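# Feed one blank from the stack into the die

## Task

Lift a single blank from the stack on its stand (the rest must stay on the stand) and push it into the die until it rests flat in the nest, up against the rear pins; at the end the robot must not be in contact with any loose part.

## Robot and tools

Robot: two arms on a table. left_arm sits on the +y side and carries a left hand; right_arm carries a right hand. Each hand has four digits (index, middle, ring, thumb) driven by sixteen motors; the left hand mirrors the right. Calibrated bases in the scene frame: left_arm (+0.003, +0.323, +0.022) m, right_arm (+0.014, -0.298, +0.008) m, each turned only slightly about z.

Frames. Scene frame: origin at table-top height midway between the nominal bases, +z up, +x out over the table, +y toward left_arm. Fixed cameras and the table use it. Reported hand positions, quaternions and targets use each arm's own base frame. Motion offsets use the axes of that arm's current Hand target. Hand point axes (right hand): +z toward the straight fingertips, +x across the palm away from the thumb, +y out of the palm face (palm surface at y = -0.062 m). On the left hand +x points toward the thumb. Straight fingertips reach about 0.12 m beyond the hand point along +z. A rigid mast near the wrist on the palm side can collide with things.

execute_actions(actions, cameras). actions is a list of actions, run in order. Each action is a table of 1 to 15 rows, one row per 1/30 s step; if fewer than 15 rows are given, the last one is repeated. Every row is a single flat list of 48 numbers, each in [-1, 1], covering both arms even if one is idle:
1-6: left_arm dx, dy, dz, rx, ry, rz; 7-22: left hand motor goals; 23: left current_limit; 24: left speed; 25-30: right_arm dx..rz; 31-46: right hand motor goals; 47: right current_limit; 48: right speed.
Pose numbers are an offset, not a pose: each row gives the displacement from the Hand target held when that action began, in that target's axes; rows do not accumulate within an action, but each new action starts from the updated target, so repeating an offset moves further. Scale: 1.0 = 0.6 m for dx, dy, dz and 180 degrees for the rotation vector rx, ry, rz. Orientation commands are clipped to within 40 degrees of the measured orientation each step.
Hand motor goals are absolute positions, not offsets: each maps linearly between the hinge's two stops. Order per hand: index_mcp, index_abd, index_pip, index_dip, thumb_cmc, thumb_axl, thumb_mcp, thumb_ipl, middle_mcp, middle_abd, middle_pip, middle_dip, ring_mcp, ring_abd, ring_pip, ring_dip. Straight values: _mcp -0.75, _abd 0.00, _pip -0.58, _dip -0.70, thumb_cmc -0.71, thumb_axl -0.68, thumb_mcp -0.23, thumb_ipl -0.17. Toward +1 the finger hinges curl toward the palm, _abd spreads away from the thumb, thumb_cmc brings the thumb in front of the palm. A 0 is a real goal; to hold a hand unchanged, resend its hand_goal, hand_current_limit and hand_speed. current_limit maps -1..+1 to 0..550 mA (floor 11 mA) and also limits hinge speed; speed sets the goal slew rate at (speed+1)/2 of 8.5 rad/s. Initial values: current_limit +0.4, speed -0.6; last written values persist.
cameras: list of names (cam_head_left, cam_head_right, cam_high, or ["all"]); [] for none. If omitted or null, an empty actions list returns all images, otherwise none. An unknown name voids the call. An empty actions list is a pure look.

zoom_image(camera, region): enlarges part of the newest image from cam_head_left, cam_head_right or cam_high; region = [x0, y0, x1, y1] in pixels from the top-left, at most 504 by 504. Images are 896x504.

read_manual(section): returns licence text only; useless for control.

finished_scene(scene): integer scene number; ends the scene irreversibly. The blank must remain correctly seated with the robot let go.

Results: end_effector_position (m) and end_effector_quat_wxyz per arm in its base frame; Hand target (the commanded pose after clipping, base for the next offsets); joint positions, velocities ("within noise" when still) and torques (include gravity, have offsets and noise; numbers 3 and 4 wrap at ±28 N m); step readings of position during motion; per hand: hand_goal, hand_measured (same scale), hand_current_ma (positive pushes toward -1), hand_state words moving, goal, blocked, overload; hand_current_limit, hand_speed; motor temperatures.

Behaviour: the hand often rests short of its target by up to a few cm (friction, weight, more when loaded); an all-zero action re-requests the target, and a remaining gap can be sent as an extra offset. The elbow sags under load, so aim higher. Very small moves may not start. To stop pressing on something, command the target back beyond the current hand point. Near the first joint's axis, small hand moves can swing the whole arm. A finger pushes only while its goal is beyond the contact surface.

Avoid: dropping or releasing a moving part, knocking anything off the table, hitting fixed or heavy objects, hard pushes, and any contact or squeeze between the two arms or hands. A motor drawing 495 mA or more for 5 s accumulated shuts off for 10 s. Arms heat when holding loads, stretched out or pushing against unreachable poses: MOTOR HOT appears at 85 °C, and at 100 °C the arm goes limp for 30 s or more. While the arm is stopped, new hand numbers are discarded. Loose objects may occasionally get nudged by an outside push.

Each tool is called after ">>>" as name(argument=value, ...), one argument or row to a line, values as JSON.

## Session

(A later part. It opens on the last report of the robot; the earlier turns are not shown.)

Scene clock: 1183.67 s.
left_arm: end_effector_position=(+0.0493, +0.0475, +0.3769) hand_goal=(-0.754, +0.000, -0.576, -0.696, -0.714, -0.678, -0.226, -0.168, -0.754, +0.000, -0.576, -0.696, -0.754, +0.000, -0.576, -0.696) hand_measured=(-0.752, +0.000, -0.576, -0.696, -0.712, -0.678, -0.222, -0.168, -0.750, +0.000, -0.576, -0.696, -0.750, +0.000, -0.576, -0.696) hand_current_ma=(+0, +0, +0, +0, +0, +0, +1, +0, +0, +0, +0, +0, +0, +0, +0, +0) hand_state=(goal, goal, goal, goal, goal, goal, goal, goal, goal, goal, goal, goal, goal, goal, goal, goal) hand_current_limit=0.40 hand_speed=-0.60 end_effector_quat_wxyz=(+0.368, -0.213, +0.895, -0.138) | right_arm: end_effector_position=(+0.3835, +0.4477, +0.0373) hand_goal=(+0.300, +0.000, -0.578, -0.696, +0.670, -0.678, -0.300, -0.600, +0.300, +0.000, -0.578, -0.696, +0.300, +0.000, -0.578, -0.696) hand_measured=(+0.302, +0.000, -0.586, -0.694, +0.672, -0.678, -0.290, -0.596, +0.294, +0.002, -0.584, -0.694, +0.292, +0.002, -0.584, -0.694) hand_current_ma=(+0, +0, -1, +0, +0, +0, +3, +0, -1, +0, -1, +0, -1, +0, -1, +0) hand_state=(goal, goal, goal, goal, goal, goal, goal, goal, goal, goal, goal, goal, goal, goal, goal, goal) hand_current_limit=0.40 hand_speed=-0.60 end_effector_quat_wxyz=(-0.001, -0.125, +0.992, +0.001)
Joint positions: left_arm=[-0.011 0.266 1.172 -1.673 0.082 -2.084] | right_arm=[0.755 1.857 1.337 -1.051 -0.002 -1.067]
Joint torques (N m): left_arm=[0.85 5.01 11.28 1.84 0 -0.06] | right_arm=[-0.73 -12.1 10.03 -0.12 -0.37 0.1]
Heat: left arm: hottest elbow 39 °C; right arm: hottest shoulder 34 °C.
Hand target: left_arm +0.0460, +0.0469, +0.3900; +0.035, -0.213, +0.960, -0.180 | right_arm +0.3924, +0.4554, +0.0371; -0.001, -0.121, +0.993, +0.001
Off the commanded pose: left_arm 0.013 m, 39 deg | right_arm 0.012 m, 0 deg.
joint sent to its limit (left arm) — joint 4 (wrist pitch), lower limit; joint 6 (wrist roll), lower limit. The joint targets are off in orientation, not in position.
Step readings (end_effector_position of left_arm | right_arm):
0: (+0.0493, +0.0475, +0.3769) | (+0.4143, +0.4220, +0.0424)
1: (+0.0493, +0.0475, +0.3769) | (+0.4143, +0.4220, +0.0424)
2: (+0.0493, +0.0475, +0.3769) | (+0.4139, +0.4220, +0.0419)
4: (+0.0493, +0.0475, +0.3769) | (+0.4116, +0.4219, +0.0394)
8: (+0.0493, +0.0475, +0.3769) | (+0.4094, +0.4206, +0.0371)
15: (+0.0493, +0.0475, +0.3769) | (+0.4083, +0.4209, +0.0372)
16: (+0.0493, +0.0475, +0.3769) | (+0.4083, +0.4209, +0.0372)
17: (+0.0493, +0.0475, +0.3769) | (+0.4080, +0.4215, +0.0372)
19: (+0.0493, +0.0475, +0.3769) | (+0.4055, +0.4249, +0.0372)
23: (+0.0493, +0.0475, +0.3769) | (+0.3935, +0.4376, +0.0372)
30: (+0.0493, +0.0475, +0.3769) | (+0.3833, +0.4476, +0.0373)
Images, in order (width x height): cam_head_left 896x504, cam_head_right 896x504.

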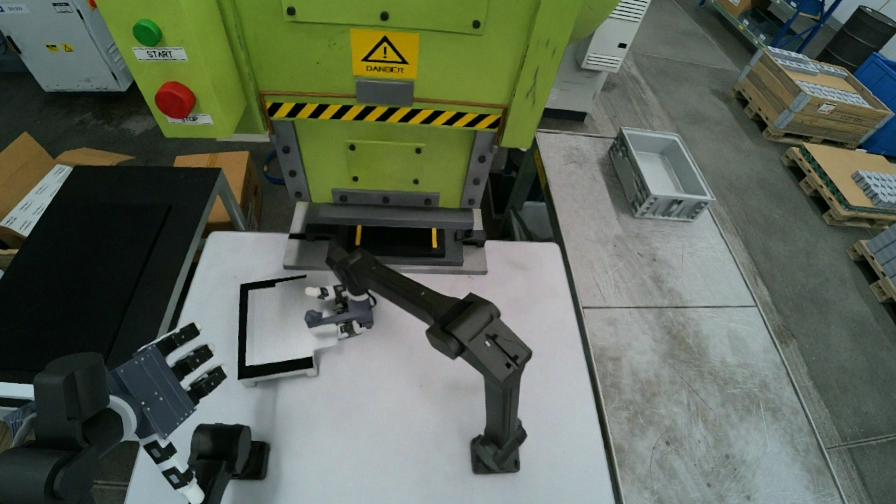

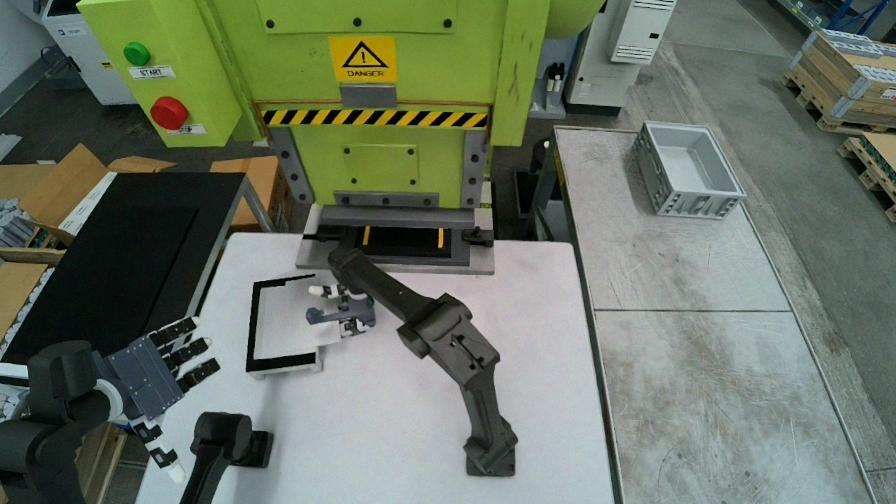

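>>> execute_actions(
  actions=[
    [[0,0,0,0,0,0,-0.754,0,-0.576,-0.696,-0.714,-0.678,-0.226,-0.168,-0.754,0,-0.576,-0.696,-0.754,0,-0.576,-0.696,0.4,-0.6,0.0,-0.012,-0.0,0,0,0,0.3,0,-0.577,-0.696,0.671,-0.677,-0.3,-0.6,0.3,0,-0.577,-0.696,0.3,0,-0.577,-0.696,0.4,-0.6]],
    [[0,0,0,0,0,0,-0.754,0,-0.576,-0.696,-0.714,-0.678,-0.226,-0.168,-0.754,0,-0.576,-0.696,-0.754,0,-0.576,-0.696,0.4,-0.6,0,0,-0.012,0,0,0,0.48,0,-0.577,-0.696,0.671,-0.677,0.2,-1.0,0.48,0,-0.577,-0.696,0.48,0,-0.577,-0.696,0.4,-0.6]],
  ],
  cameras=["cam_head_left","cam_head_right"],
)

>>> zoom_image(
  camera="cam_head_left",
  region=[230, 260, 370, 390],
)

Scene clock: 1211.37 s.
left_arm: end_effector_position=(+0.0493, +0.0475, +0.3769) hand_goal=(-0.754, +0.000, -0.576, -0.696, -0.714, -0.678, -0.226, -0.168, -0.754, +0.000, -0.576, -0.696, -0.754, +0.000, -0.576, -0.696) hand_measured=(-0.752, +0.000, -0.576, -0.696, -0.712, -0.678, -0.222, -0.168, -0.750, +0.000, -0.576, -0.696, -0.750, +0.000, -0.576, -0.696) hand_current_ma=(+0, +0, +0, +0, +0, +0, +1, +0, +0, +0, +0, +0, +0, +0, +0, +0) hand_state=(goal, goal, goal, goal, goal, goal, goal, goal, goal, goal, goal, goal, goal, goal, goal, goal) hand_current_limit=0.40 hand_speed=-0.60 end_effector_quat_wxyz=(+0.368, -0.213, +0.895, -0.138) | right_arm: end_effector_position=(+0.3832, +0.4426, +0.0362) hand_goal=(+0.480, +0.000, -0.578, -0.696, +0.670, -0.678, +0.200, -1.000, +0.480, +0.000, -0.578, -0.696, +0.480, +0.000, -0.578, -0.696) hand_measured=(+0.460, +0.000, -0.586, -0.700, +0.672, -0.678, +0.202, -0.996, +0.458, +0.002, -0.584, -0.694, +0.456, +0.002, -0.584, -0.694) hand_current_ma=(-8, +0, -1, +0, +0, +0, +0, +0, -9, +0, -1, +0, -9, +0, -1, +0) hand_state=(blocked, goal, goal, goal, goal, goal, goal, goal, blocked, goal, goal, goal, blocked, goal, goal, goal) hand_current_limit=0.40 hand_speed=-0.60 end_effector_quat_wxyz=(-0.007, -0.122, +0.992, -0.005)
Joint positions: left_arm=[-0.011 0.266 1.172 -1.673 0.082 -2.084] | right_arm=[0.749 1.857 1.337 -1.067 0 -1.067]
Joint torques (N m): left_arm=[0.79 4.95 11.28 1.83 -0.01 -0.07] | right_arm=[-1.14 -13.27 9.68 -0.03 -0.45 -0.04]
Heat: left arm: hottest elbow 39 °C; right arm: hottest shoulder 34 °C.
Hand target: left_arm +0.0460, +0.0469, +0.3900; +0.035, -0.213, +0.960, -0.180 | right_arm +0.3941, +0.4484, +0.0443; -0.001, -0.121, +0.993, +0.001
Off the commanded pose: left_arm 0.013 m, 39 deg | right_arm 0.015 m, 1 deg.
joint sent to its limit (left arm) — joint 4 (wrist pitch), lower limit; joint 6 (wrist roll), lower limit. The joint targets are off in orientation, not in position.
Step readings (end_effector_position of left_arm | right_arm):
0: (+0.0493, +0.0475, +0.3769) | (+0.3836, +0.4477, +0.0373)
1: (+0.0493, +0.0475, +0.3769) | (+0.3836, +0.4477, +0.0373)
2: (+0.0493, +0.0475, +0.3769) | (+0.3836, +0.4477, +0.0373)
4: (+0.0493, +0.0475, +0.3769) | (+0.3836, +0.4477, +0.0373)
8: (+0.0493, +0.0475, +0.3769) | (+0.3837, +0.4475, +0.0373)
15: (+0.0493, +0.0475, +0.3769) | (+0.3838, +0.4474, +0.0374)
16: (+0.0493, +0.0475, +0.3769) | (+0.3838, +0.4474, +0.0374)
17: (+0.0493, +0.0475, +0.3769) | (+0.3838, +0.4471, +0.0373)
19: (+0.0493, +0.0475, +0.3769) | (+0.3832, +0.4455, +0.0368)
23: (+0.0493, +0.0475, +0.3769) | (+0.3833, +0.4432, +0.0364)
30: (+0.0493, +0.0475, +0.3769) | (+0.3833, +0.4426, +0.0363)
Images, in order (width x height): cam_head_left 896x504, cam_head_right 896x504.

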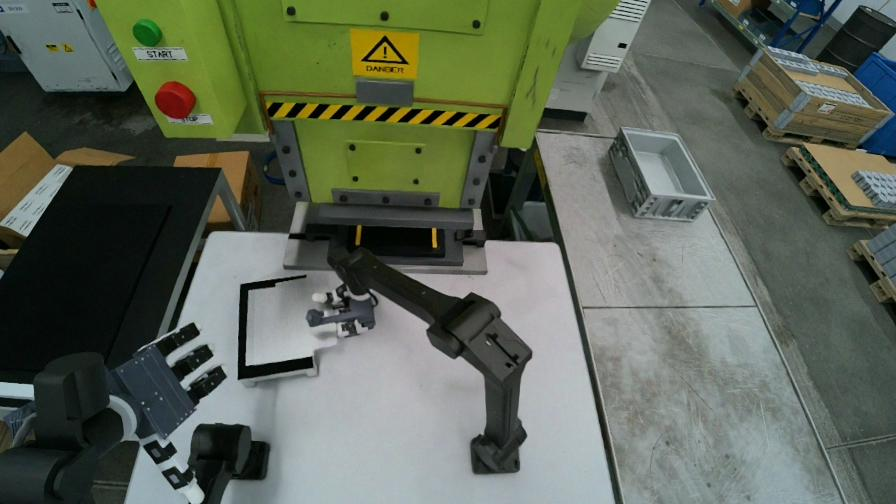

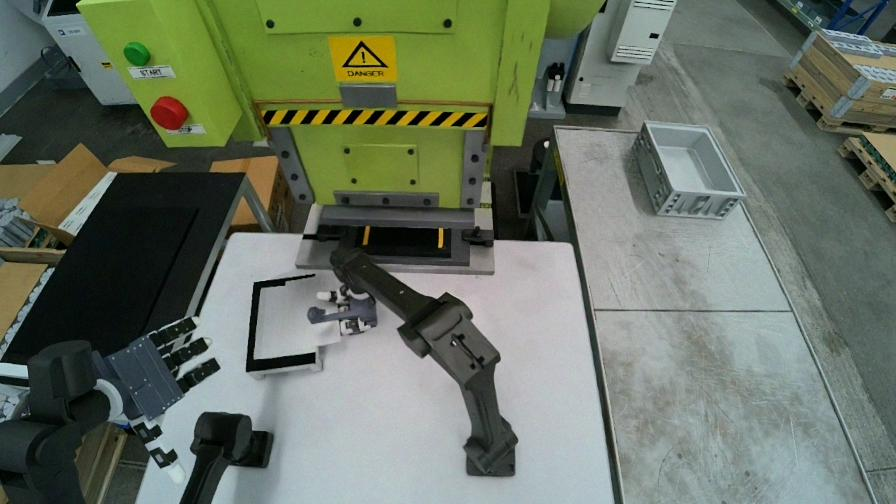

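Scaled by 3.600.

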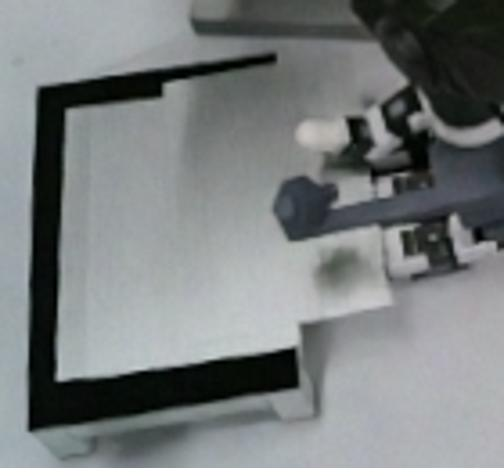

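>>> execute_actions(
  actions=[
    [[0,0,0,0,0,0,-0.754,0,-0.576,-0.696,-0.714,-0.678,-0.226,-0.168,-0.754,0,-0.576,-0.696,-0.754,0,-0.576,-0.696,0.4,-0.6,0,0,-0.015,0,0,0,0.48,0,-0.577,-0.696,0.671,-0.677,0.2,-1.0,0.48,0,-0.577,-0.696,0.48,0,-0.577,-0.696,0.4,-0.6]],
  ],
  cameras=[],
)

Scene clock: 1223.17 s.
left_arm: end_effector_position=(+0.0493, +0.0475, +0.3769) hand_goal=(-0.754, +0.000, -0.576, -0.696, -0.714, -0.678, -0.226, -0.168, -0.754, +0.000, -0.576, -0.696, -0.754, +0.000, -0.576, -0.696) hand_measured=(-0.752, +0.000, -0.576, -0.696, -0.712, -0.678, -0.222, -0.168, -0.750, +0.000, -0.576, -0.696, -0.750, +0.000, -0.576, -0.696) hand_current_ma=(+0, +0, +0, +0, +0, +0, +1, +0, +0, +0, +0, +0, +0, +0, +0, +0) hand_state=(goal, goal, goal, goal, goal, goal, goal, goal, goal, goal, goal, goal, goal, goal, goal, goal) hand_current_limit=0.40 hand_speed=-0.60 end_effector_quat_wxyz=(+0.368, -0.213, +0.895, -0.138) | right_arm: end_effector_position=(+0.3794, +0.4390, +0.0351) hand_goal=(+0.480, +0.000, -0.578, -0.696, +0.670, -0.678, +0.200, -1.000, +0.480, +0.000, -0.578, -0.696, +0.480, +0.000, -0.578, -0.696) hand_measured=(+0.460, +0.000, -0.586, -0.700, +0.672, -0.678, +0.202, -0.996, +0.458, +0.002, -0.584, -0.694, +0.456, +0.002, -0.584, -0.694) hand_current_ma=(-8, +0, -1, +0, +0, +0, +0, +0, -9, +0, -1, +0, -9, +0, -1, +0) hand_state=(blocked, goal, goal, goal, goal, goal, goal, goal, blocked, goal, goal, goal, blocked, goal, goal, goal) hand_current_limit=0.40 hand_speed=-0.60 end_effector_quat_wxyz=(-0.015, -0.122, +0.992, -0.011)
Joint positions: left_arm=[-0.011 0.266 1.172 -1.673 0.082 -2.084] | right_arm=[0.749 1.857 1.337 -1.088 0 -1.067]
Joint torques (N m): left_arm=[0.91 5.01 11.26 1.84 0 -0.07] | right_arm=[-1.14 -14.15 10.36 -0.08 -0.45 -0.04]
Heat: left arm: hottest elbow 39 °C; right arm: hottest shoulder 34 °C.
Hand target: left_arm +0.0460, +0.0469, +0.3900; +0.035, -0.213, +0.960, -0.180 | right_arm +0.3941, +0.4483, +0.0532; -0.001, -0.121, +0.993, +0.001
Off the commanded pose: left_arm 0.013 m, 39 deg | right_arm 0.025 m, 2 deg.
joint sent to its limit (left arm) — joint 4 (wrist pitch), lower limit; joint 6 (wrist roll), lower limit. The joint targets are off in orientation, not in position.
Step readings (end_effector_position of left_arm | right_arm):
0: (+0.0493, +0.0475, +0.3769) | (+0.3832, +0.4426, +0.0362)
1: (+0.0493, +0.0475, +0.3769) | (+0.3832, +0.4426, +0.0362)
2: (+0.0493, +0.0475, +0.3769) | (+0.3829, +0.4422, +0.0361)
4: (+0.0493, +0.0475, +0.3769) | (+0.3817, +0.4411, +0.0358)
8: (+0.0493, +0.0475, +0.3769) | (+0.3801, +0.4397, +0.0353)
15: (+0.0493, +0.0475, +0.3769) | (+0.3795, +0.4391, +0.0351)
No camera images: "cameras" was empty.

>>> execute_actions(
  actions=[
    [[0,0,0,0,0,0,-0.754,0,-0.576,-0.696,-0.714,-0.678,-0.226,-0.168,-0.754,0,-0.576,-0.696,-0.754,0,-0.576,-0.696,0.4,-0.6,0,0,-0.012,0,0,0,0.48,0,-0.577,-0.696,0.671,-0.677,0.2,-1.0,0.48,0,-0.577,-0.696,0.48,0,-0.577,-0.696,0.4,-0.6]],
  ],
  cameras=[],
)

Scene clock: 1233.07 s.
left_arm: end_effector_position=(+0.0493, +0.0475, +0.3769) hand_goal=(-0.754, +0.000, -0.576, -0.696, -0.714, -0.678, -0.226, -0.168, -0.754, +0.000, -0.576, -0.696, -0.754, +0.000, -0.576, -0.696) hand_measured=(-0.752, +0.000, -0.576, -0.696, -0.712, -0.678, -0.222, -0.168, -0.750, +0.000, -0.576, -0.696, -0.750, +0.000, -0.576, -0.696) hand_current_ma=(+0, +0, +0, +0, +0, +0, +1, +0, +0, +0, +0, +0, +0, +0, +0, +0) hand_state=(goal, goal, goal, goal, goal, goal, goal, goal, goal, goal, goal, goal, goal, goal, goal, goal) hand_current_limit=0.40 hand_speed=-0.60 end_effector_quat_wxyz=(+0.368, -0.213, +0.895, -0.138) | right_arm: end_effector_position=(+0.3780, +0.4377, +0.0362) hand_goal=(+0.480, +0.000, -0.578, -0.696, +0.670, -0.678, +0.200, -1.000, +0.480, +0.000, -0.578, -0.696, +0.480, +0.000, -0.578, -0.696) hand_measured=(+0.460, +0.000, -0.586, -0.700, +0.672, -0.678, +0.202, -0.996, +0.458, +0.002, -0.584, -0.694, +0.456, +0.002, -0.584, -0.694) hand_current_ma=(-8, +0, -1, +0, +0, +0, +0, +0, -9, +0, -1, +0, -9, +0, -1, +0) hand_state=(blocked, goal, goal, goal, goal, goal, goal, goal, blocked, goal, goal, goal, blocked, goal, goal, goal) hand_current_limit=0.40 hand_speed=-0.60 end_effector_quat_wxyz=(-0.020, -0.122, +0.992, -0.014)
Joint positions: left_arm=[-0.011 0.266 1.172 -1.673 0.082 -2.084] | right_arm=[0.749 1.857 1.342 -1.105 0 -1.067]
Joint torques (N m): left_arm=[0.85 5.01 11.25 1.83 -0.01 -0.07] | right_arm=[-1.2 -14.8 10.56 -0.1 -0.45 -0.05]
Heat: left arm: hottest elbow 39 °C; right arm: hottest shoulder 34 °C.
Hand target: left_arm +0.0460, +0.0469, +0.3900; +0.035, -0.213, +0.960, -0.180 | right_arm +0.3942, +0.4484, +0.0604; -0.001, -0.121, +0.993, +0.001
Off the commanded pose: left_arm 0.013 m, 39 deg | right_arm 0.031 m, 3 deg.
joint sent to its limit (left arm) — joint 4 (wrist pitch), lower limit; joint 6 (wrist roll), lower limit. The joint targets are off in orientation, not in position.
Step readings (end_effector_position of left_arm | right_arm):
0: (+0.0493, +0.0475, +0.3769) | (+0.3794, +0.4390, +0.0351)
1: (+0.0493, +0.0475, +0.3769) | (+0.3794, +0.4390, +0.0351)
2: (+0.0493, +0.0475, +0.3769) | (+0.3792, +0.4388, +0.0350)
4: (+0.0493, +0.0475, +0.3769) | (+0.3785, +0.4381, +0.0351)
8: (+0.0493, +0.0475, +0.3769) | (+0.3779, +0.4376, +0.0356)
15: (+0.0493, +0.0475, +0.3769) | (+0.3781, +0.4378, +0.0362)
No camera images: "cameras" was empty.

>>> execute_actions(
  actions=[
    [[0,0,0,0,0,0,-0.754,0,-0.576,-0.696,-0.714,-0.678,-0.226,-0.168,-0.754,0,-0.576,-0.696,-0.754,0,-0.576,-0.696,0.4,-0.6,0,0,-0.012,0,0,0,0.48,0,-0.577,-0.696,0.671,-0.677,0.2,-1.0,0.48,0,-0.577,-0.696,0.48,0,-0.577,-0.696,0.4,-0.6]],
  ],
  cameras=[],
)

Scene clock: 1242.67 s.
left_arm: end_effector_position=(+0.0493, +0.0475, +0.3769) hand_goal=(-0.754, +0.000, -0.576, -0.696, -0.714, -0.678, -0.226, -0.168, -0.754, +0.000, -0.576, -0.696, -0.754, +0.000, -0.576, -0.696) hand_measured=(-0.752, +0.000, -0.576, -0.696, -0.712, -0.678, -0.222, -0.168, -0.750, +0.000, -0.576, -0.696, -0.750, +0.000, -0.576, -0.696) hand_current_ma=(+0, +0, +0, +0, +0, +0, +1, +0, +0, +0, +0, +0, +0, +0, +0, +0) hand_state=(goal, goal, goal, goal, goal, goal, goal, goal, goal, goal, goal, goal, goal, goal, goal, goal) hand_current_limit=0.40 hand_speed=-0.60 end_effector_quat_wxyz=(+0.368, -0.213, +0.895, -0.138) | right_arm: end_effector_position=(+0.3776, +0.4373, +0.0386) hand_goal=(+0.480, +0.000, -0.578, -0.696, +0.670, -0.678, +0.200, -1.000, +0.480, +0.000, -0.578, -0.696, +0.480, +0.000, -0.578, -0.696) hand_measured=(+0.460, +0.000, -0.586, -0.700, +0.672, -0.678, +0.202, -0.996, +0.458, +0.002, -0.584, -0.694, +0.456, +0.002, -0.584, -0.694) hand_current_ma=(-8, +0, -1, +0, +0, +0, +0, +0, -9, +0, -1, +0, -9, +0, -1, +0) hand_state=(blocked, goal, goal, goal, goal, goal, goal, goal, blocked, goal, goal, goal, blocked, goal, goal, goal) hand_current_limit=0.40 hand_speed=-0.60 end_effector_quat_wxyz=(-0.023, -0.122, +0.992, -0.017)
Joint positions: left_arm=[-0.011 0.266 1.172 -1.673 0.082 -2.084] | right_arm=[0.749 1.857 1.35 -1.121 0 -1.067]
Joint torques (N m): left_arm=[0.73 4.95 11.28 1.83 -0.01 -0.06] | right_arm=[-1.14 -15.44 10.59 -0.14 -0.44 -0.05]
Heat: left arm: hottest elbow 39 °C; right arm: hottest shoulder 34 °C.
Hand target: left_arm +0.0460, +0.0469, +0.3900; +0.035, -0.213, +0.960, -0.180 | right_arm +0.3942, +0.4484, +0.0677; -0.001, -0.121, +0.993, +0.001
Off the commanded pose: left_arm 0.013 m, 39 deg | right_arm 0.035 m, 3 deg.
joint sent to its limit (left arm) — joint 4 (wrist pitch), lower limit; joint 6 (wrist roll), lower limit. The joint targets are off in orientation, not in position.
Step readings (end_effector_position of left_arm | right_arm):
0: (+0.0493, +0.0475, +0.3769) | (+0.3779, +0.4376, +0.0362)
1: (+0.0493, +0.0475, +0.3769) | (+0.3779, +0.4376, +0.0362)
2: (+0.0493, +0.0475, +0.3769) | (+0.3778, +0.4375, +0.0363)
4: (+0.0493, +0.0475, +0.3769) | (+0.3774, +0.4371, +0.0367)
8: (+0.0493, +0.0475, +0.3769) | (+0.3776, +0.4373, +0.0380)
15: (+0.0493, +0.0475, +0.3769) | (+0.3777, +0.4374, +0.0386)
No camera images: "cameras" was empty.

>>> execute_actions(
  actions=[
    [[0,0,0,0,0,0,-0.754,0,-0.576,-0.696,-0.714,-0.678,-0.226,-0.168,-0.754,0,-0.576,-0.696,-0.754,0,-0.576,-0.696,0.4,-0.6,0,0,-0.012,0,0,0,0.48,0,-0.577,-0.696,0.671,-0.677,0.2,-1.0,0.48,0,-0.577,-0.696,0.48,0,-0.577,-0.696,0.4,-0.6]],
    [[0,0,0,0,0,0,-0.754,0,-0.576,-0.696,-0.714,-0.678,-0.226,-0.168,-0.754,0,-0.576,-0.696,-0.754,0,-0.576,-0.696,0.4,-0.6,0,0,-0.008,0,0,0,0.48,0,-0.577,-0.696,0.671,-0.677,0.2,-1.0,0.48,0,-0.577,-0.696,0.48,0,-0.577,-0.696,0.4,-0.6]],
  ],
  cameras=["cam_head_left","cam_head_right"],
)

>>> zoom_image(
  camera="cam_head_left",
  region=[230, 260, 370, 390],
)

Scene clock: 1262.47 s.
left_arm: end_effector_position=(+0.0493, +0.0475, +0.3769) hand_goal=(-0.754, +0.000, -0.576, -0.696, -0.714, -0.678, -0.226, -0.168, -0.754, +0.000, -0.576, -0.696, -0.754, +0.000, -0.576, -0.696) hand_measured=(-0.752, +0.000, -0.576, -0.696, -0.712, -0.678, -0.222, -0.168, -0.750, +0.000, -0.576, -0.696, -0.750, +0.000, -0.576, -0.696) hand_current_ma=(+0, +0, +0, +0, +0, +0, +1, +0, +0, +0, +0, +0, +0, +0, +0, +0) hand_state=(goal, goal, goal, goal, goal, goal, goal, goal, goal, goal, goal, goal, goal, goal, goal, goal) hand_current_limit=0.40 hand_speed=-0.60 end_effector_quat_wxyz=(+0.368, -0.213, +0.895, -0.138) | right_arm: end_effector_position=(+0.3773, +0.4370, +0.0477) hand_goal=(+0.480, +0.000, -0.578, -0.696, +0.670, -0.678, +0.200, -1.000, +0.480, +0.000, -0.578, -0.696, +0.480, +0.000, -0.578, -0.696) hand_measured=(+0.460, +0.000, -0.586, -0.700, +0.672, -0.678, +0.202, -0.996, +0.458, +0.002, -0.584, -0.694, +0.456, +0.000, -0.584, -0.694) hand_current_ma=(-7, +0, -1, +0, +0, +0, +0, +0, -9, +0, -1, +0, -9, +0, -1, +0) hand_state=(blocked, goal, goal, goal, goal, goal, goal, goal, blocked, goal, goal, goal, blocked, goal, goal, goal) hand_current_limit=0.40 hand_speed=-0.60 end_effector_quat_wxyz=(-0.025, -0.122, +0.992, -0.018)
Joint positions: left_arm=[-0.011 0.266 1.172 -1.673 0.082 -2.084] | right_arm=[0.749 1.847 1.362 -1.148 0 -1.067]
Joint torques (N m): left_arm=[0.79 5.01 11.29 1.85 0 -0.07] | right_arm=[-1.14 -15.56 10.91 -0.23 -0.44 -0.05]
Heat: left arm: hottest elbow 39 °C; right arm: hottest shoulder 34 °C.
Hand target: left_arm +0.0460, +0.0469, +0.3900; +0.035, -0.213, +0.960, -0.180 | right_arm +0.3942, +0.4483, +0.0796; -0.001, -0.121, +0.993, +0.001
Off the commanded pose: left_arm 0.013 m, 39 deg | right_arm 0.038 m, 4 deg.
joint sent to its limit (left arm) — joint 4 (wrist pitch), lower limit; joint 6 (wrist roll), lower limit. The joint targets are off in orientation, not in position.
Step readings (end_effector_position of left_arm | right_arm):
0: (+0.0493, +0.0475, +0.3769) | (+0.3775, +0.4373, +0.0386)
1: (+0.0493, +0.0475, +0.3769) | (+0.3775, +0.4373, +0.0386)
2: (+0.0493, +0.0475, +0.3769) | (+0.3774, +0.4372, +0.0387)
4: (+0.0493, +0.0475, +0.3769) | (+0.3769, +0.4367, +0.0394)
8: (+0.0493, +0.0475, +0.3769) | (+0.3770, +0.4368, +0.0425)
15: (+0.0493, +0.0475, +0.3769) | (+0.3784, +0.4380, +0.0471)
16: (+0.0493, +0.0475, +0.3769) | (+0.3783, +0.4380, +0.0471)
17: (+0.0493, +0.0475, +0.3769) | (+0.3781, +0.4378, +0.0470)
19: (+0.0493, +0.0475, +0.3769) | (+0.3778, +0.4375, +0.0473)
23: (+0.0493, +0.0475, +0.3769) | (+0.3775, +0.4372, +0.0478)
30: (+0.0493, +0.0475, +0.3769) | (+0.3773, +0.4370, +0.0477)
Images, in order (width x height): cam_head_left 896x504, cam_head_right 896x504.

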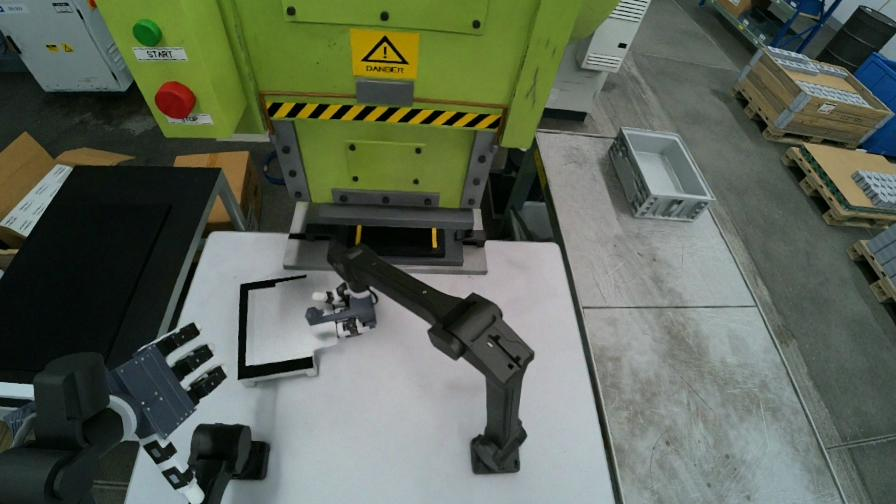

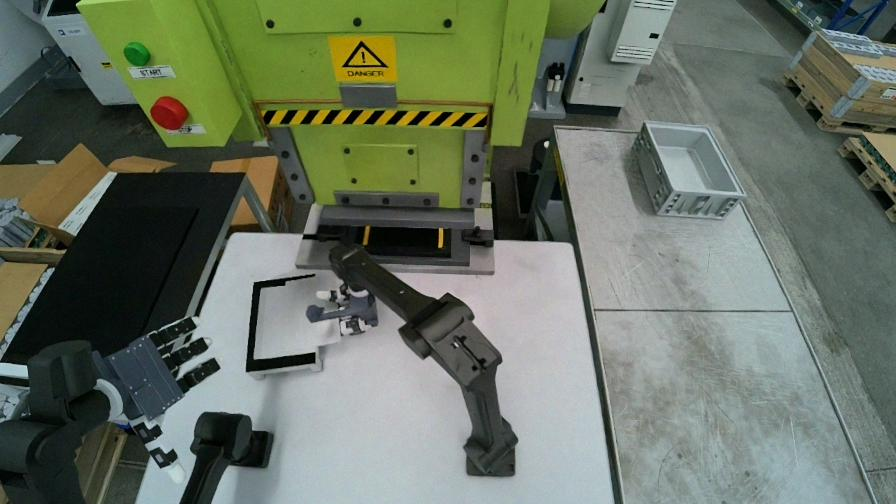

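Scaled by 3.600.

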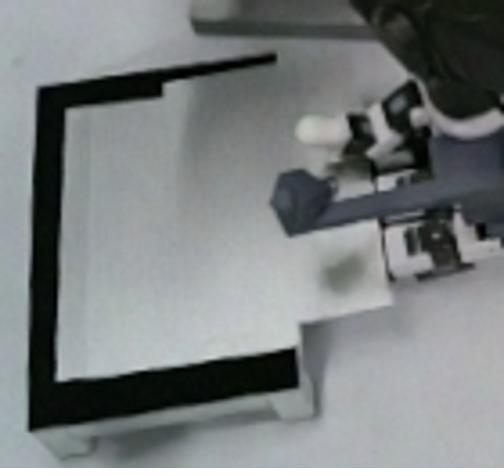

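>>> execute_actions(
  actions=[
    [[0,0,0,0,0,0,-0.754,0,-0.576,-0.696,-0.714,-0.678,-0.226,-0.168,-0.754,0,-0.576,-0.696,-0.754,0,-0.576,-0.696,0.4,-0.6,0,0,0,0,0,0,0.5,0,-0.577,-0.696,0.671,-0.677,0.5,-0.95,0.5,0,-0.577,-0.696,0.5,0,-0.577,-0.696,0.1,-0.75]],
    [[0,0,0,0,0,0,-0.754,0,-0.576,-0.696,-0.714,-0.678,-0.226,-0.168,-0.754,0,-0.576,-0.696,-0.754,0,-0.576,-0.696,0.4,-0.6,0,0,0,0,0,0,0.52,0,-0.577,-0.696,0.671,-0.677,0.75,-0.924,0.52,0,-0.577,-0.696,0.52,0,-0.577,-0.696,0.1,-0.75]],
  ],
  cameras=["cam_head_left","cam_head_right"],
)

>>> zoom_image(
  camera="cam_head_left",
  region=[230, 260, 370, 390],
)

Scene clock: 1279.53 s.
left_arm: end_effector_position=(+0.0493, +0.0475, +0.3769) hand_goal=(-0.754, +0.000, -0.576, -0.696, -0.714, -0.678, -0.226, -0.168, -0.754, +0.000, -0.576, -0.696, -0.754, +0.000, -0.576, -0.696) hand_measured=(-0.752, +0.000, -0.576, -0.696, -0.712, -0.678, -0.222, -0.168, -0.750, +0.000, -0.576, -0.696, -0.750, +0.000, -0.576, -0.696) hand_current_ma=(+0, +0, +0, +0, +0, +0, +1, +0, +0, +0, +0, +0, +0, +0, +0, +0) hand_state=(goal, goal, goal, goal, goal, goal, goal, goal, goal, goal, goal, goal, goal, goal, goal, goal) hand_current_limit=0.40 hand_speed=-0.60 end_effector_quat_wxyz=(+0.368, -0.213, +0.895, -0.138) | right_arm: end_effector_position=(+0.3778, +0.4381, +0.0502) hand_goal=(+0.520, +0.000, -0.578, -0.696, +0.670, -0.678, +0.750, -0.924, +0.520, +0.000, -0.578, -0.696, +0.520, +0.000, -0.578, -0.696) hand_measured=(+0.500, +0.000, -0.586, -0.698, +0.672, -0.678, +0.658, -0.948, +0.482, +0.002, -0.588, -0.694, +0.460, +0.000, -0.588, -0.694) hand_current_ma=(-8, +0, -1, +0, +0, +0, -209, -17, -25, +0, -1, +0, -60, +0, -2, +0) hand_state=(blocked, goal, goal, goal, goal, goal, blocked, blocked, blocked, goal, goal, goal, blocked, goal, goal, goal) hand_current_limit=0.10 hand_speed=-0.75 end_effector_quat_wxyz=(-0.023, -0.125, +0.992, -0.016)
Joint positions: left_arm=[-0.011 0.266 1.172 -1.673 0.082 -2.084] | right_arm=[0.749 1.844 1.365 -1.148 0 -1.073]
Joint torques (N m): left_arm=[0.85 5.01 11.28 1.85 0 -0.07] | right_arm=[-1.14 -15.38 10.71 -0.23 -0.43 0.02]
Heat: left arm: hottest elbow 39 °C; right arm: hottest shoulder 35 °C.
Hand target: left_arm +0.0460, +0.0469, +0.3900; +0.035, -0.213, +0.960, -0.180 | right_arm +0.3942, +0.4484, +0.0797; -0.001, -0.121, +0.993, +0.001
Off the commanded pose: left_arm 0.013 m, 39 deg | right_arm 0.035 m, 3 deg.
joint sent to its limit (left arm) — joint 4 (wrist pitch), lower limit; joint 6 (wrist roll), lower limit. The joint targets are off in orientation, not in position.
Step readings (end_effector_position of left_arm | right_arm):
0: (+0.0493, +0.0475, +0.3769) | (+0.3773, +0.4370, +0.0477)
1: (+0.0493, +0.0475, +0.3769) | (+0.3773, +0.4370, +0.0477)
2: (+0.0493, +0.0475, +0.3769) | (+0.3773, +0.4370, +0.0477)
4: (+0.0493, +0.0475, +0.3769) | (+0.3773, +0.4370, +0.0477)
8: (+0.0493, +0.0475, +0.3769) | (+0.3773, +0.4370, +0.0477)
15: (+0.0493, +0.0475, +0.3769) | (+0.3773, +0.4370, +0.0477)
16: (+0.0493, +0.0475, +0.3769) | (+0.3773, +0.4370, +0.0477)
17: (+0.0493, +0.0475, +0.3769) | (+0.3773, +0.4370, +0.0477)
19: (+0.0493, +0.0475, +0.3769) | (+0.3773, +0.4370, +0.0477)
23: (+0.0493, +0.0475, +0.3769) | (+0.3773, +0.4370, +0.0477)
30: (+0.0493, +0.0475, +0.3769) | (+0.3777, +0.4380, +0.0501)
Images, in order (width x height): cam_head_left 896x504, cam_head_right 896x504.

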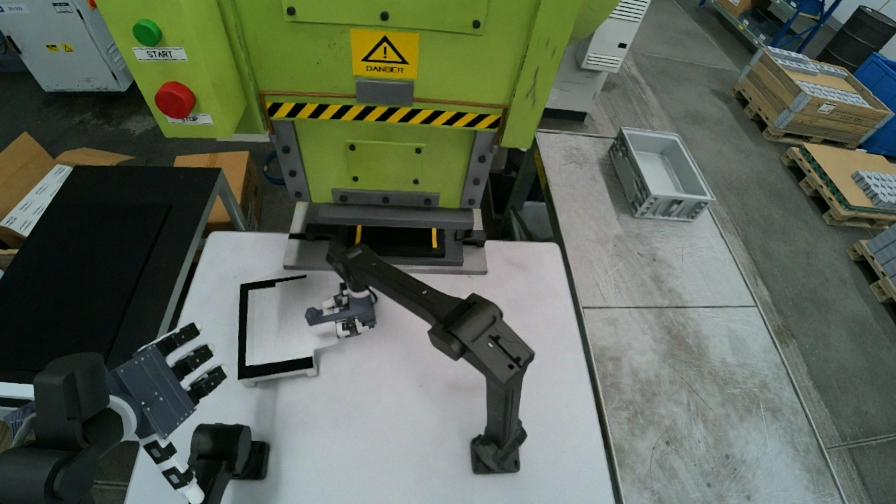

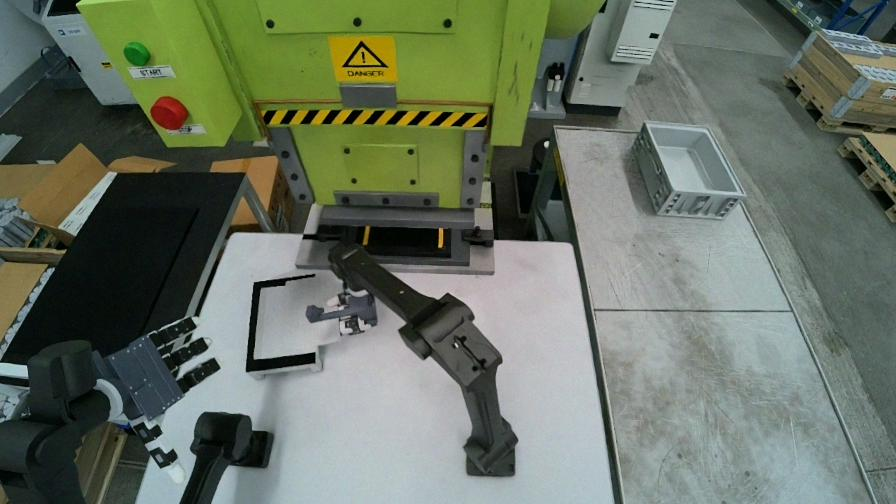

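Scaled by 3.600.

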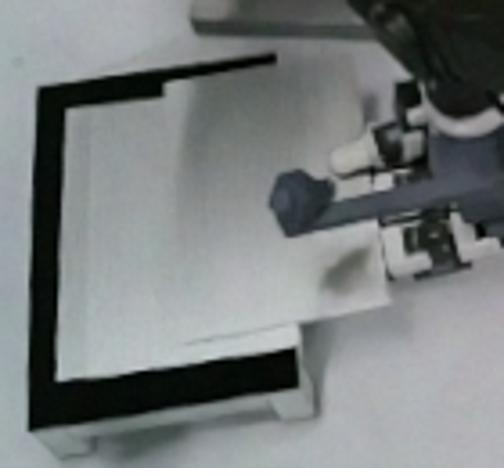

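>>> execute_actions(
  actions=[
    [[0,0,0,0,0,0,-0.754,0,-0.576,-0.696,-0.714,-0.678,-0.226,-0.168,-0.754,0,-0.576,-0.696,-0.754,0,-0.576,-0.696,0.4,-0.6,0,0,0,0,0,0,0.56,0,-0.577,-0.65,0.671,-0.677,0.85,-0.9,0.56,0,-0.577,-0.65,0.56,0,-0.577,-0.65,0.5,-0.75]],
    [[0,0,0,0,0,0,-0.754,0,-0.576,-0.696,-0.714,-0.678,-0.226,-0.168,-0.754,0,-0.576,-0.696,-0.754,0,-0.576,-0.696,0.4,-0.6,0,0,-0.025,0,0,0,0.56,0,-0.577,-0.65,0.671,-0.677,0.85,-0.9,0.56,0,-0.577,-0.65,0.56,0,-0.577,-0.65,0.5,-0.75]],
  ],
  cameras=["cam_head_left","cam_head_right","cam_high"],
)

>>> zoom_image(
  camera="cam_head_left",
  region=[230, 260, 370, 390],
)

>>> zoom_image(
  camera="cam_high",
  region=[330, 120, 450, 250],
)

Scene clock: 1295.43 s.
left_arm: end_effector_position=(+0.0493, +0.0475, +0.3769) hand_goal=(-0.754, +0.000, -0.576, -0.696, -0.714, -0.678, -0.226, -0.168, -0.754, +0.000, -0.576, -0.696, -0.754, +0.000, -0.576, -0.696) hand_measured=(-0.752, +0.000, -0.576, -0.696, -0.712, -0.678, -0.222, -0.168, -0.750, +0.000, -0.576, -0.696, -0.750, +0.000, -0.576, -0.696) hand_current_ma=(+0, +0, +0, +0, +0, +0, +1, +0, +0, +0, +0, +0, +0, +0, +0, +0) hand_state=(goal, goal, goal, goal, goal, goal, goal, goal, goal, goal, goal, goal, goal, goal, goal, goal) hand_current_limit=0.40 hand_speed=-0.60 end_effector_quat_wxyz=(+0.368, -0.213, +0.895, -0.138) | right_arm: end_effector_position=(+0.3758, +0.4355, +0.0553) hand_goal=(+0.560, +0.000, -0.578, -0.650, +0.670, -0.678, +0.850, -0.900, +0.560, +0.000, -0.578, -0.650, +0.560, +0.000, -0.578, -0.650) hand_measured=(+0.500, +0.000, -0.608, -0.666, +0.672, -0.678, +0.676, -0.948, +0.482, +0.000, -0.596, -0.662, +0.472, +0.000, -0.592, -0.654) hand_current_ma=(-63, +0, -14, -4, +0, +0, -413, -64, -101, +0, -5, -2, -132, +0, -3, +0) hand_state=(blocked, goal, blocked, goal, goal, goal, blocked, blocked, blocked, goal, goal, goal, blocked, goal, goal, goal) hand_current_limit=0.50 hand_speed=-0.75 end_effector_quat_wxyz=(-0.029, -0.125, +0.992, -0.022)
Joint positions: left_arm=[-0.011 0.266 1.172 -1.673 0.082 -2.084] | right_arm=[0.749 1.84 1.376 -1.181 0.002 -1.072]
Joint torques (N m): left_arm=[0.85 5.01 11.26 1.83 -0.01 -0.07] | right_arm=[-1.14 -16.21 11.34 -0.36 -0.53 0]
Heat: left arm: hottest elbow 39 °C; right arm: hottest shoulder 35 °C.
Hand target: left_arm +0.0460, +0.0469, +0.3900; +0.035, -0.213, +0.960, -0.180 | right_arm +0.3942, +0.4483, +0.0945; -0.001, -0.121, +0.993, +0.001
Off the commanded pose: left_arm 0.013 m, 39 deg | right_arm 0.045 m, 4 deg.
joint sent to its limit (left arm) — joint 4 (wrist pitch), lower limit; joint 6 (wrist roll), lower limit. The joint targets are off in orientation, not in position.
Step readings (end_effector_position of left_arm | right_arm):
0: (+0.0493, +0.0475, +0.3769) | (+0.3778, +0.4381, +0.0502)
1: (+0.0493, +0.0475, +0.3769) | (+0.3778, +0.4381, +0.0502)
2: (+0.0493, +0.0475, +0.3769) | (+0.3778, +0.4381, +0.0502)
4: (+0.0493, +0.0475, +0.3769) | (+0.3778, +0.4381, +0.0502)
8: (+0.0493, +0.0475, +0.3769) | (+0.3778, +0.4381, +0.0502)
15: (+0.0493, +0.0475, +0.3769) | (+0.3778, +0.4381, +0.0502)
16: (+0.0493, +0.0475, +0.3769) | (+0.3778, +0.4381, +0.0502)
17: (+0.0493, +0.0475, +0.3769) | (+0.3777, +0.4381, +0.0505)
19: (+0.0493, +0.0475, +0.3769) | (+0.3774, +0.4377, +0.0519)
23: (+0.0493, +0.0475, +0.3769) | (+0.3767, +0.4366, +0.0550)
30: (+0.0493, +0.0475, +0.3769) | (+0.3758, +0.4356, +0.0554)

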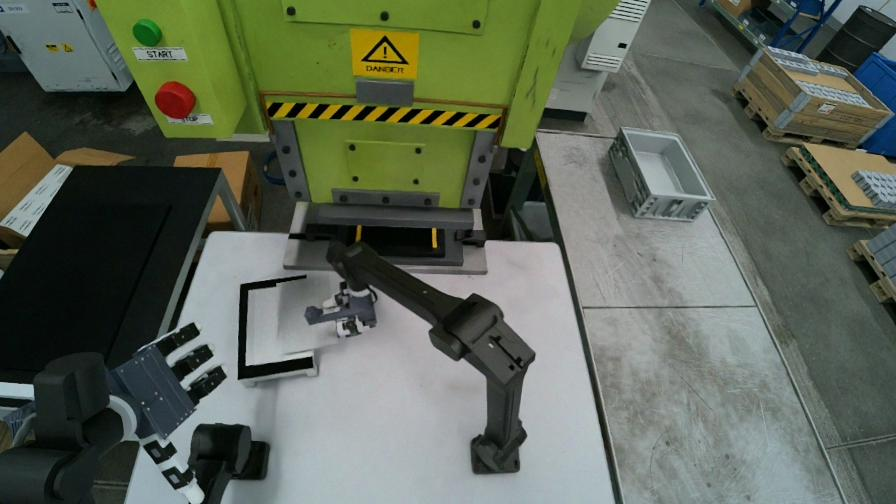

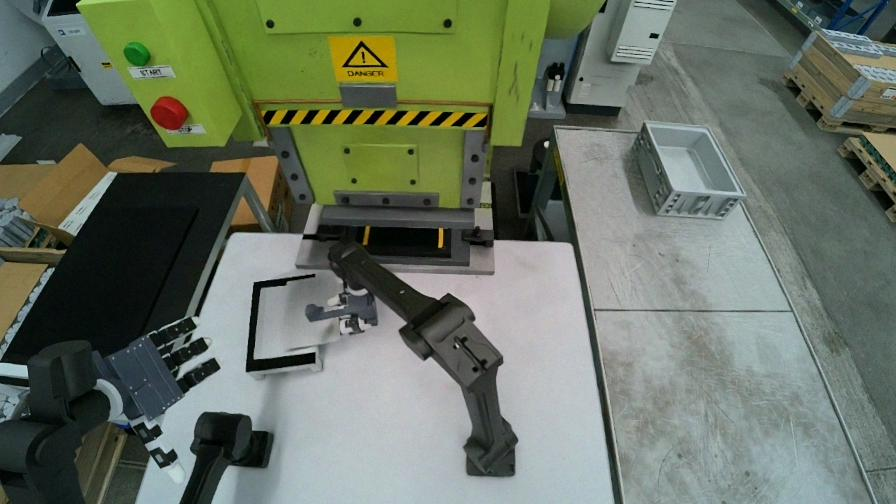

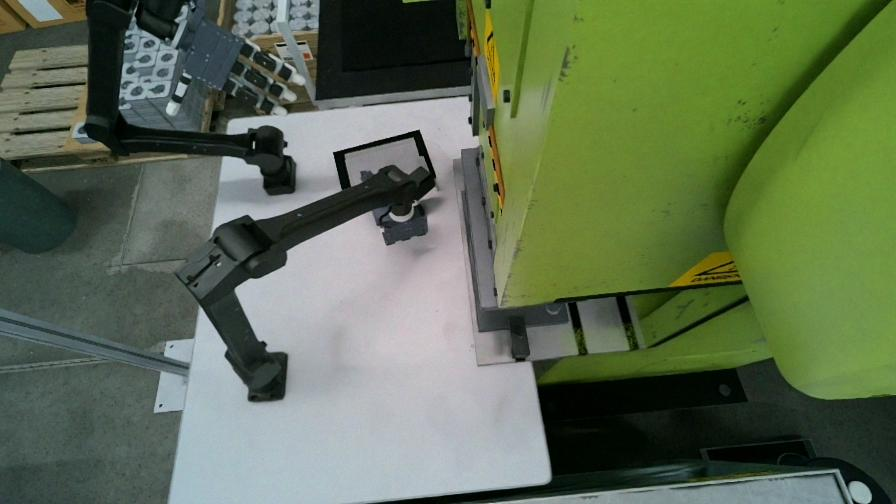

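Scaled by 3.600.

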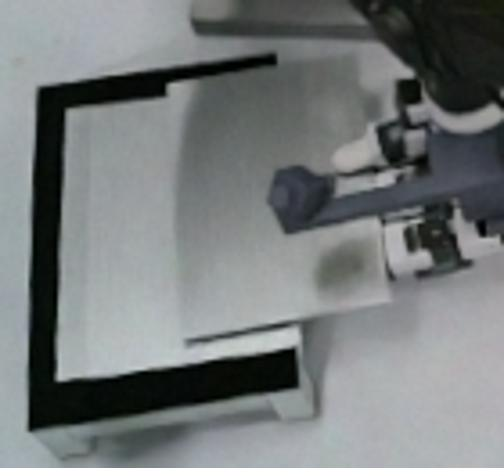

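Scaled by 3.877.

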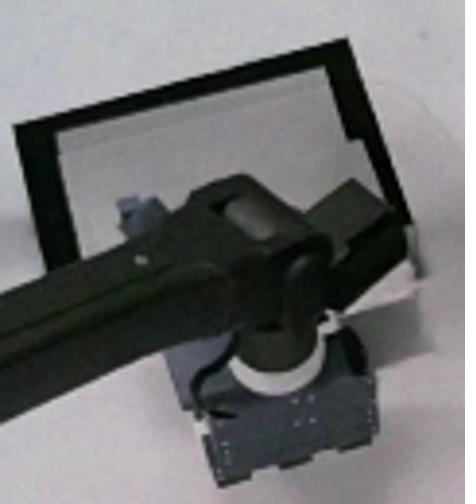

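>>> execute_actions(
  actions=[
    [[0,0,0,0,0,0,-0.754,0,-0.576,-0.696,-0.714,-0.678,-0.226,-0.168,-0.754,0,-0.576,-0.696,-0.754,0,-0.576,-0.696,0.4,-0.6,0,0,-0.025,-0.011,-0.02,0,0.58,0,-0.577,-0.62,0.671,-0.677,0.85,-0.9,0.58,0,-0.577,-0.62,0.58,0,-0.577,-0.62,0.5,-0.75]],
    [[0,0,0,0,0,0,-0.754,0,-0.576,-0.696,-0.714,-0.678,-0.226,-0.168,-0.754,0,-0.576,-0.696,-0.754,0,-0.576,-0.696,0.4,-0.6,0,0,-0.02,0,0,0,0.58,0,-0.577,-0.62,0.671,-0.677,0.85,-0.9,0.58,0,-0.577,-0.62,0.58,0,-0.577,-0.62,0.5,-0.75]],
  ],
  cameras=["cam_head_left","cam_head_right","cam_high"],
)

>>> zoom_image(
  camera="cam_head_left",
  region=[230, 260, 370, 390],
)

>>> zoom_image(
  camera="cam_high",
  region=[330, 120, 450, 250],
)

Scene clock: 1320.33 s.
left_arm: end_effector_position=(+0.0493, +0.0475, +0.3769) hand_goal=(-0.754, +0.000, -0.576, -0.696, -0.714, -0.678, -0.226, -0.168, -0.754, +0.000, -0.576, -0.696, -0.754, +0.000, -0.576, -0.696) hand_measured=(-0.752, +0.000, -0.576, -0.696, -0.712, -0.678, -0.222, -0.168, -0.750, +0.000, -0.576, -0.696, -0.750, +0.000, -0.576, -0.696) hand_current_ma=(+0, +0, +0, +0, +0, +0, +1, +0, +0, +0, +0, +0, +0, +0, +0, +0) hand_state=(goal, goal, goal, goal, goal, goal, goal, goal, goal, goal, goal, goal, goal, goal, goal, goal) hand_current_limit=0.40 hand_speed=-0.60 end_effector_quat_wxyz=(+0.368, -0.213, +0.895, -0.138) | right_arm: end_effector_position=(+0.3836, +0.4410, +0.0835) hand_goal=(+0.580, +0.000, -0.578, -0.620, +0.670, -0.678, +0.850, -0.900, +0.580, +0.000, -0.578, -0.620, +0.580, +0.000, -0.578, -0.620) hand_measured=(+0.486, -0.002, -0.630, -0.650, +0.670, -0.678, +0.682, -0.948, +0.482, +0.000, -0.602, -0.642, +0.496, -0.002, -0.596, -0.636) hand_current_ma=(-148, +0, -41, -14, +0, +0, -412, -64, -157, +0, -8, -7, -117, +0, -5, -5) hand_state=(blocked, goal, blocked, blocked, goal, goal, blocked, blocked, blocked, goal, blocked, blocked, blocked, goal, goal, goal) hand_current_limit=0.50 hand_speed=-0.75 end_effector_quat_wxyz=(+0.003, -0.125, +0.992, -0.003)
Joint positions: left_arm=[-0.011 0.266 1.172 -1.673 0.082 -2.084] | right_arm=[0.749 1.79 1.376 -1.155 0.009 -1.072]
Joint torques (N m): left_arm=[0.85 5.01 11.3 1.83 -0.01 -0.07] | right_arm=[-1.2 -16.85 9.44 0.25 -0.8 0.03]
Heat: left arm: hottest elbow 39 °C; right arm: hottest shoulder 35 °C.
Hand target: left_arm +0.0460, +0.0469, +0.3900; +0.035, -0.213, +0.960, -0.180 | right_arm +0.3938, +0.4476, +0.1215; +0.028, -0.121, +0.992, +0.022
Off the commanded pose: left_arm 0.013 m, 39 deg | right_arm 0.040 m, 4 deg.
joint sent to its limit (left arm) — joint 4 (wrist pitch), lower limit; joint 6 (wrist roll), lower limit. The joint targets are off in orientation, not in position.
Step readings (end_effector_position of left_arm | right_arm):
0: (+0.0493, +0.0475, +0.3769) | (+0.3758, +0.4355, +0.0553)
1: (+0.0493, +0.0475, +0.3769) | (+0.3758, +0.4356, +0.0556)
2: (+0.0493, +0.0475, +0.3769) | (+0.3762, +0.4356, +0.0561)
4: (+0.0493, +0.0475, +0.3769) | (+0.3777, +0.4364, +0.0596)
8: (+0.0493, +0.0475, +0.3769) | (+0.3820, +0.4398, +0.0712)
15: (+0.0493, +0.0475, +0.3769) | (+0.3849, +0.4421, +0.0831)
16: (+0.0493, +0.0475, +0.3769) | (+0.3849, +0.4421, +0.0831)
17: (+0.0493, +0.0475, +0.3769) | (+0.3849, +0.4421, +0.0831)
19: (+0.0493, +0.0475, +0.3769) | (+0.3849, +0.4421, +0.0831)
23: (+0.0493, +0.0475, +0.3769) | (+0.3843, +0.4416, +0.0831)
30: (+0.0493, +0.0475, +0.3769) | (+0.3837, +0.4410, +0.0831)

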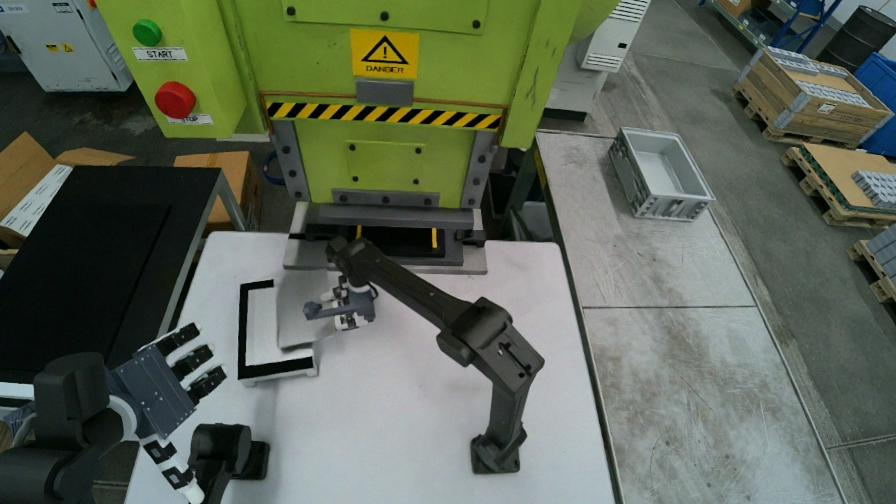

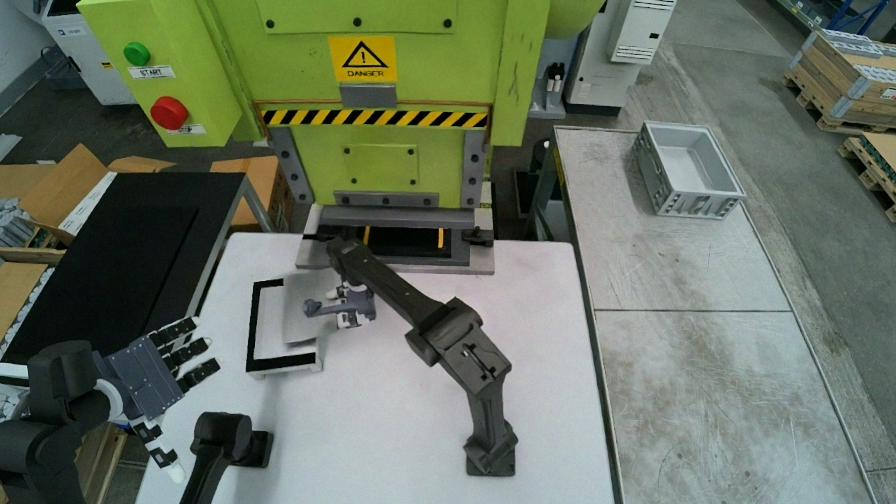

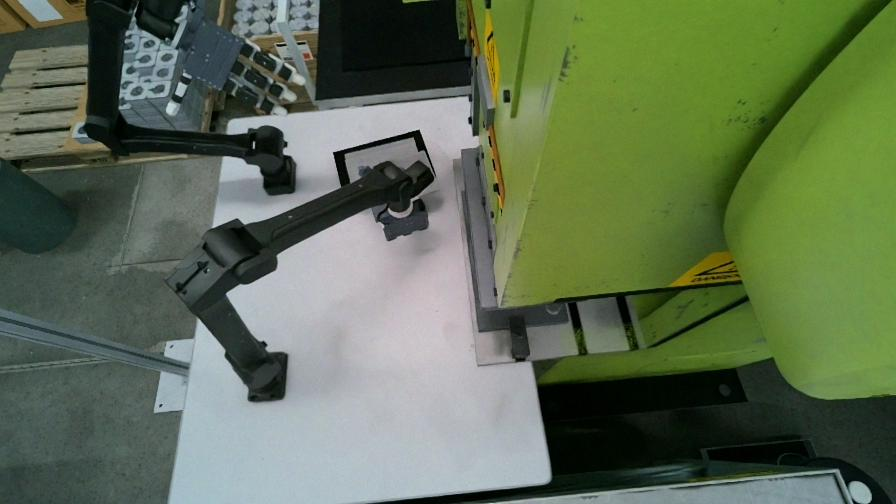

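Scaled by 3.600.

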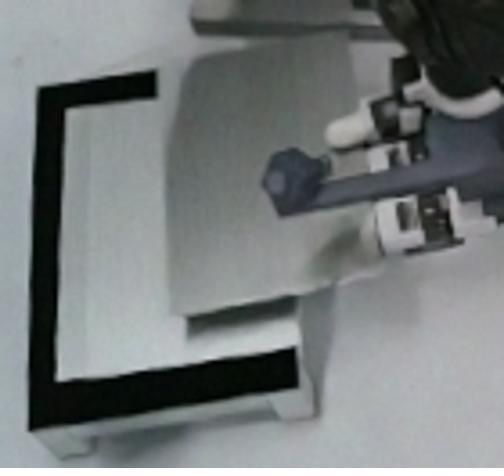

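Scaled by 3.877.

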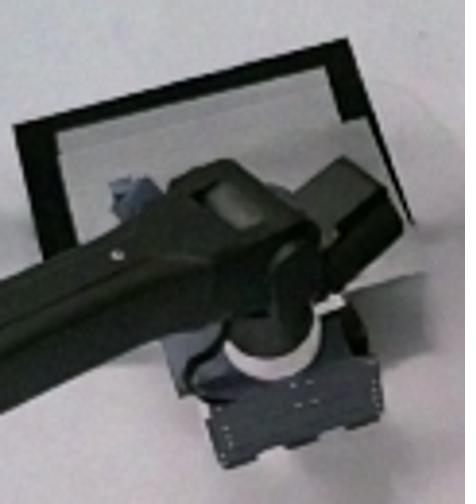

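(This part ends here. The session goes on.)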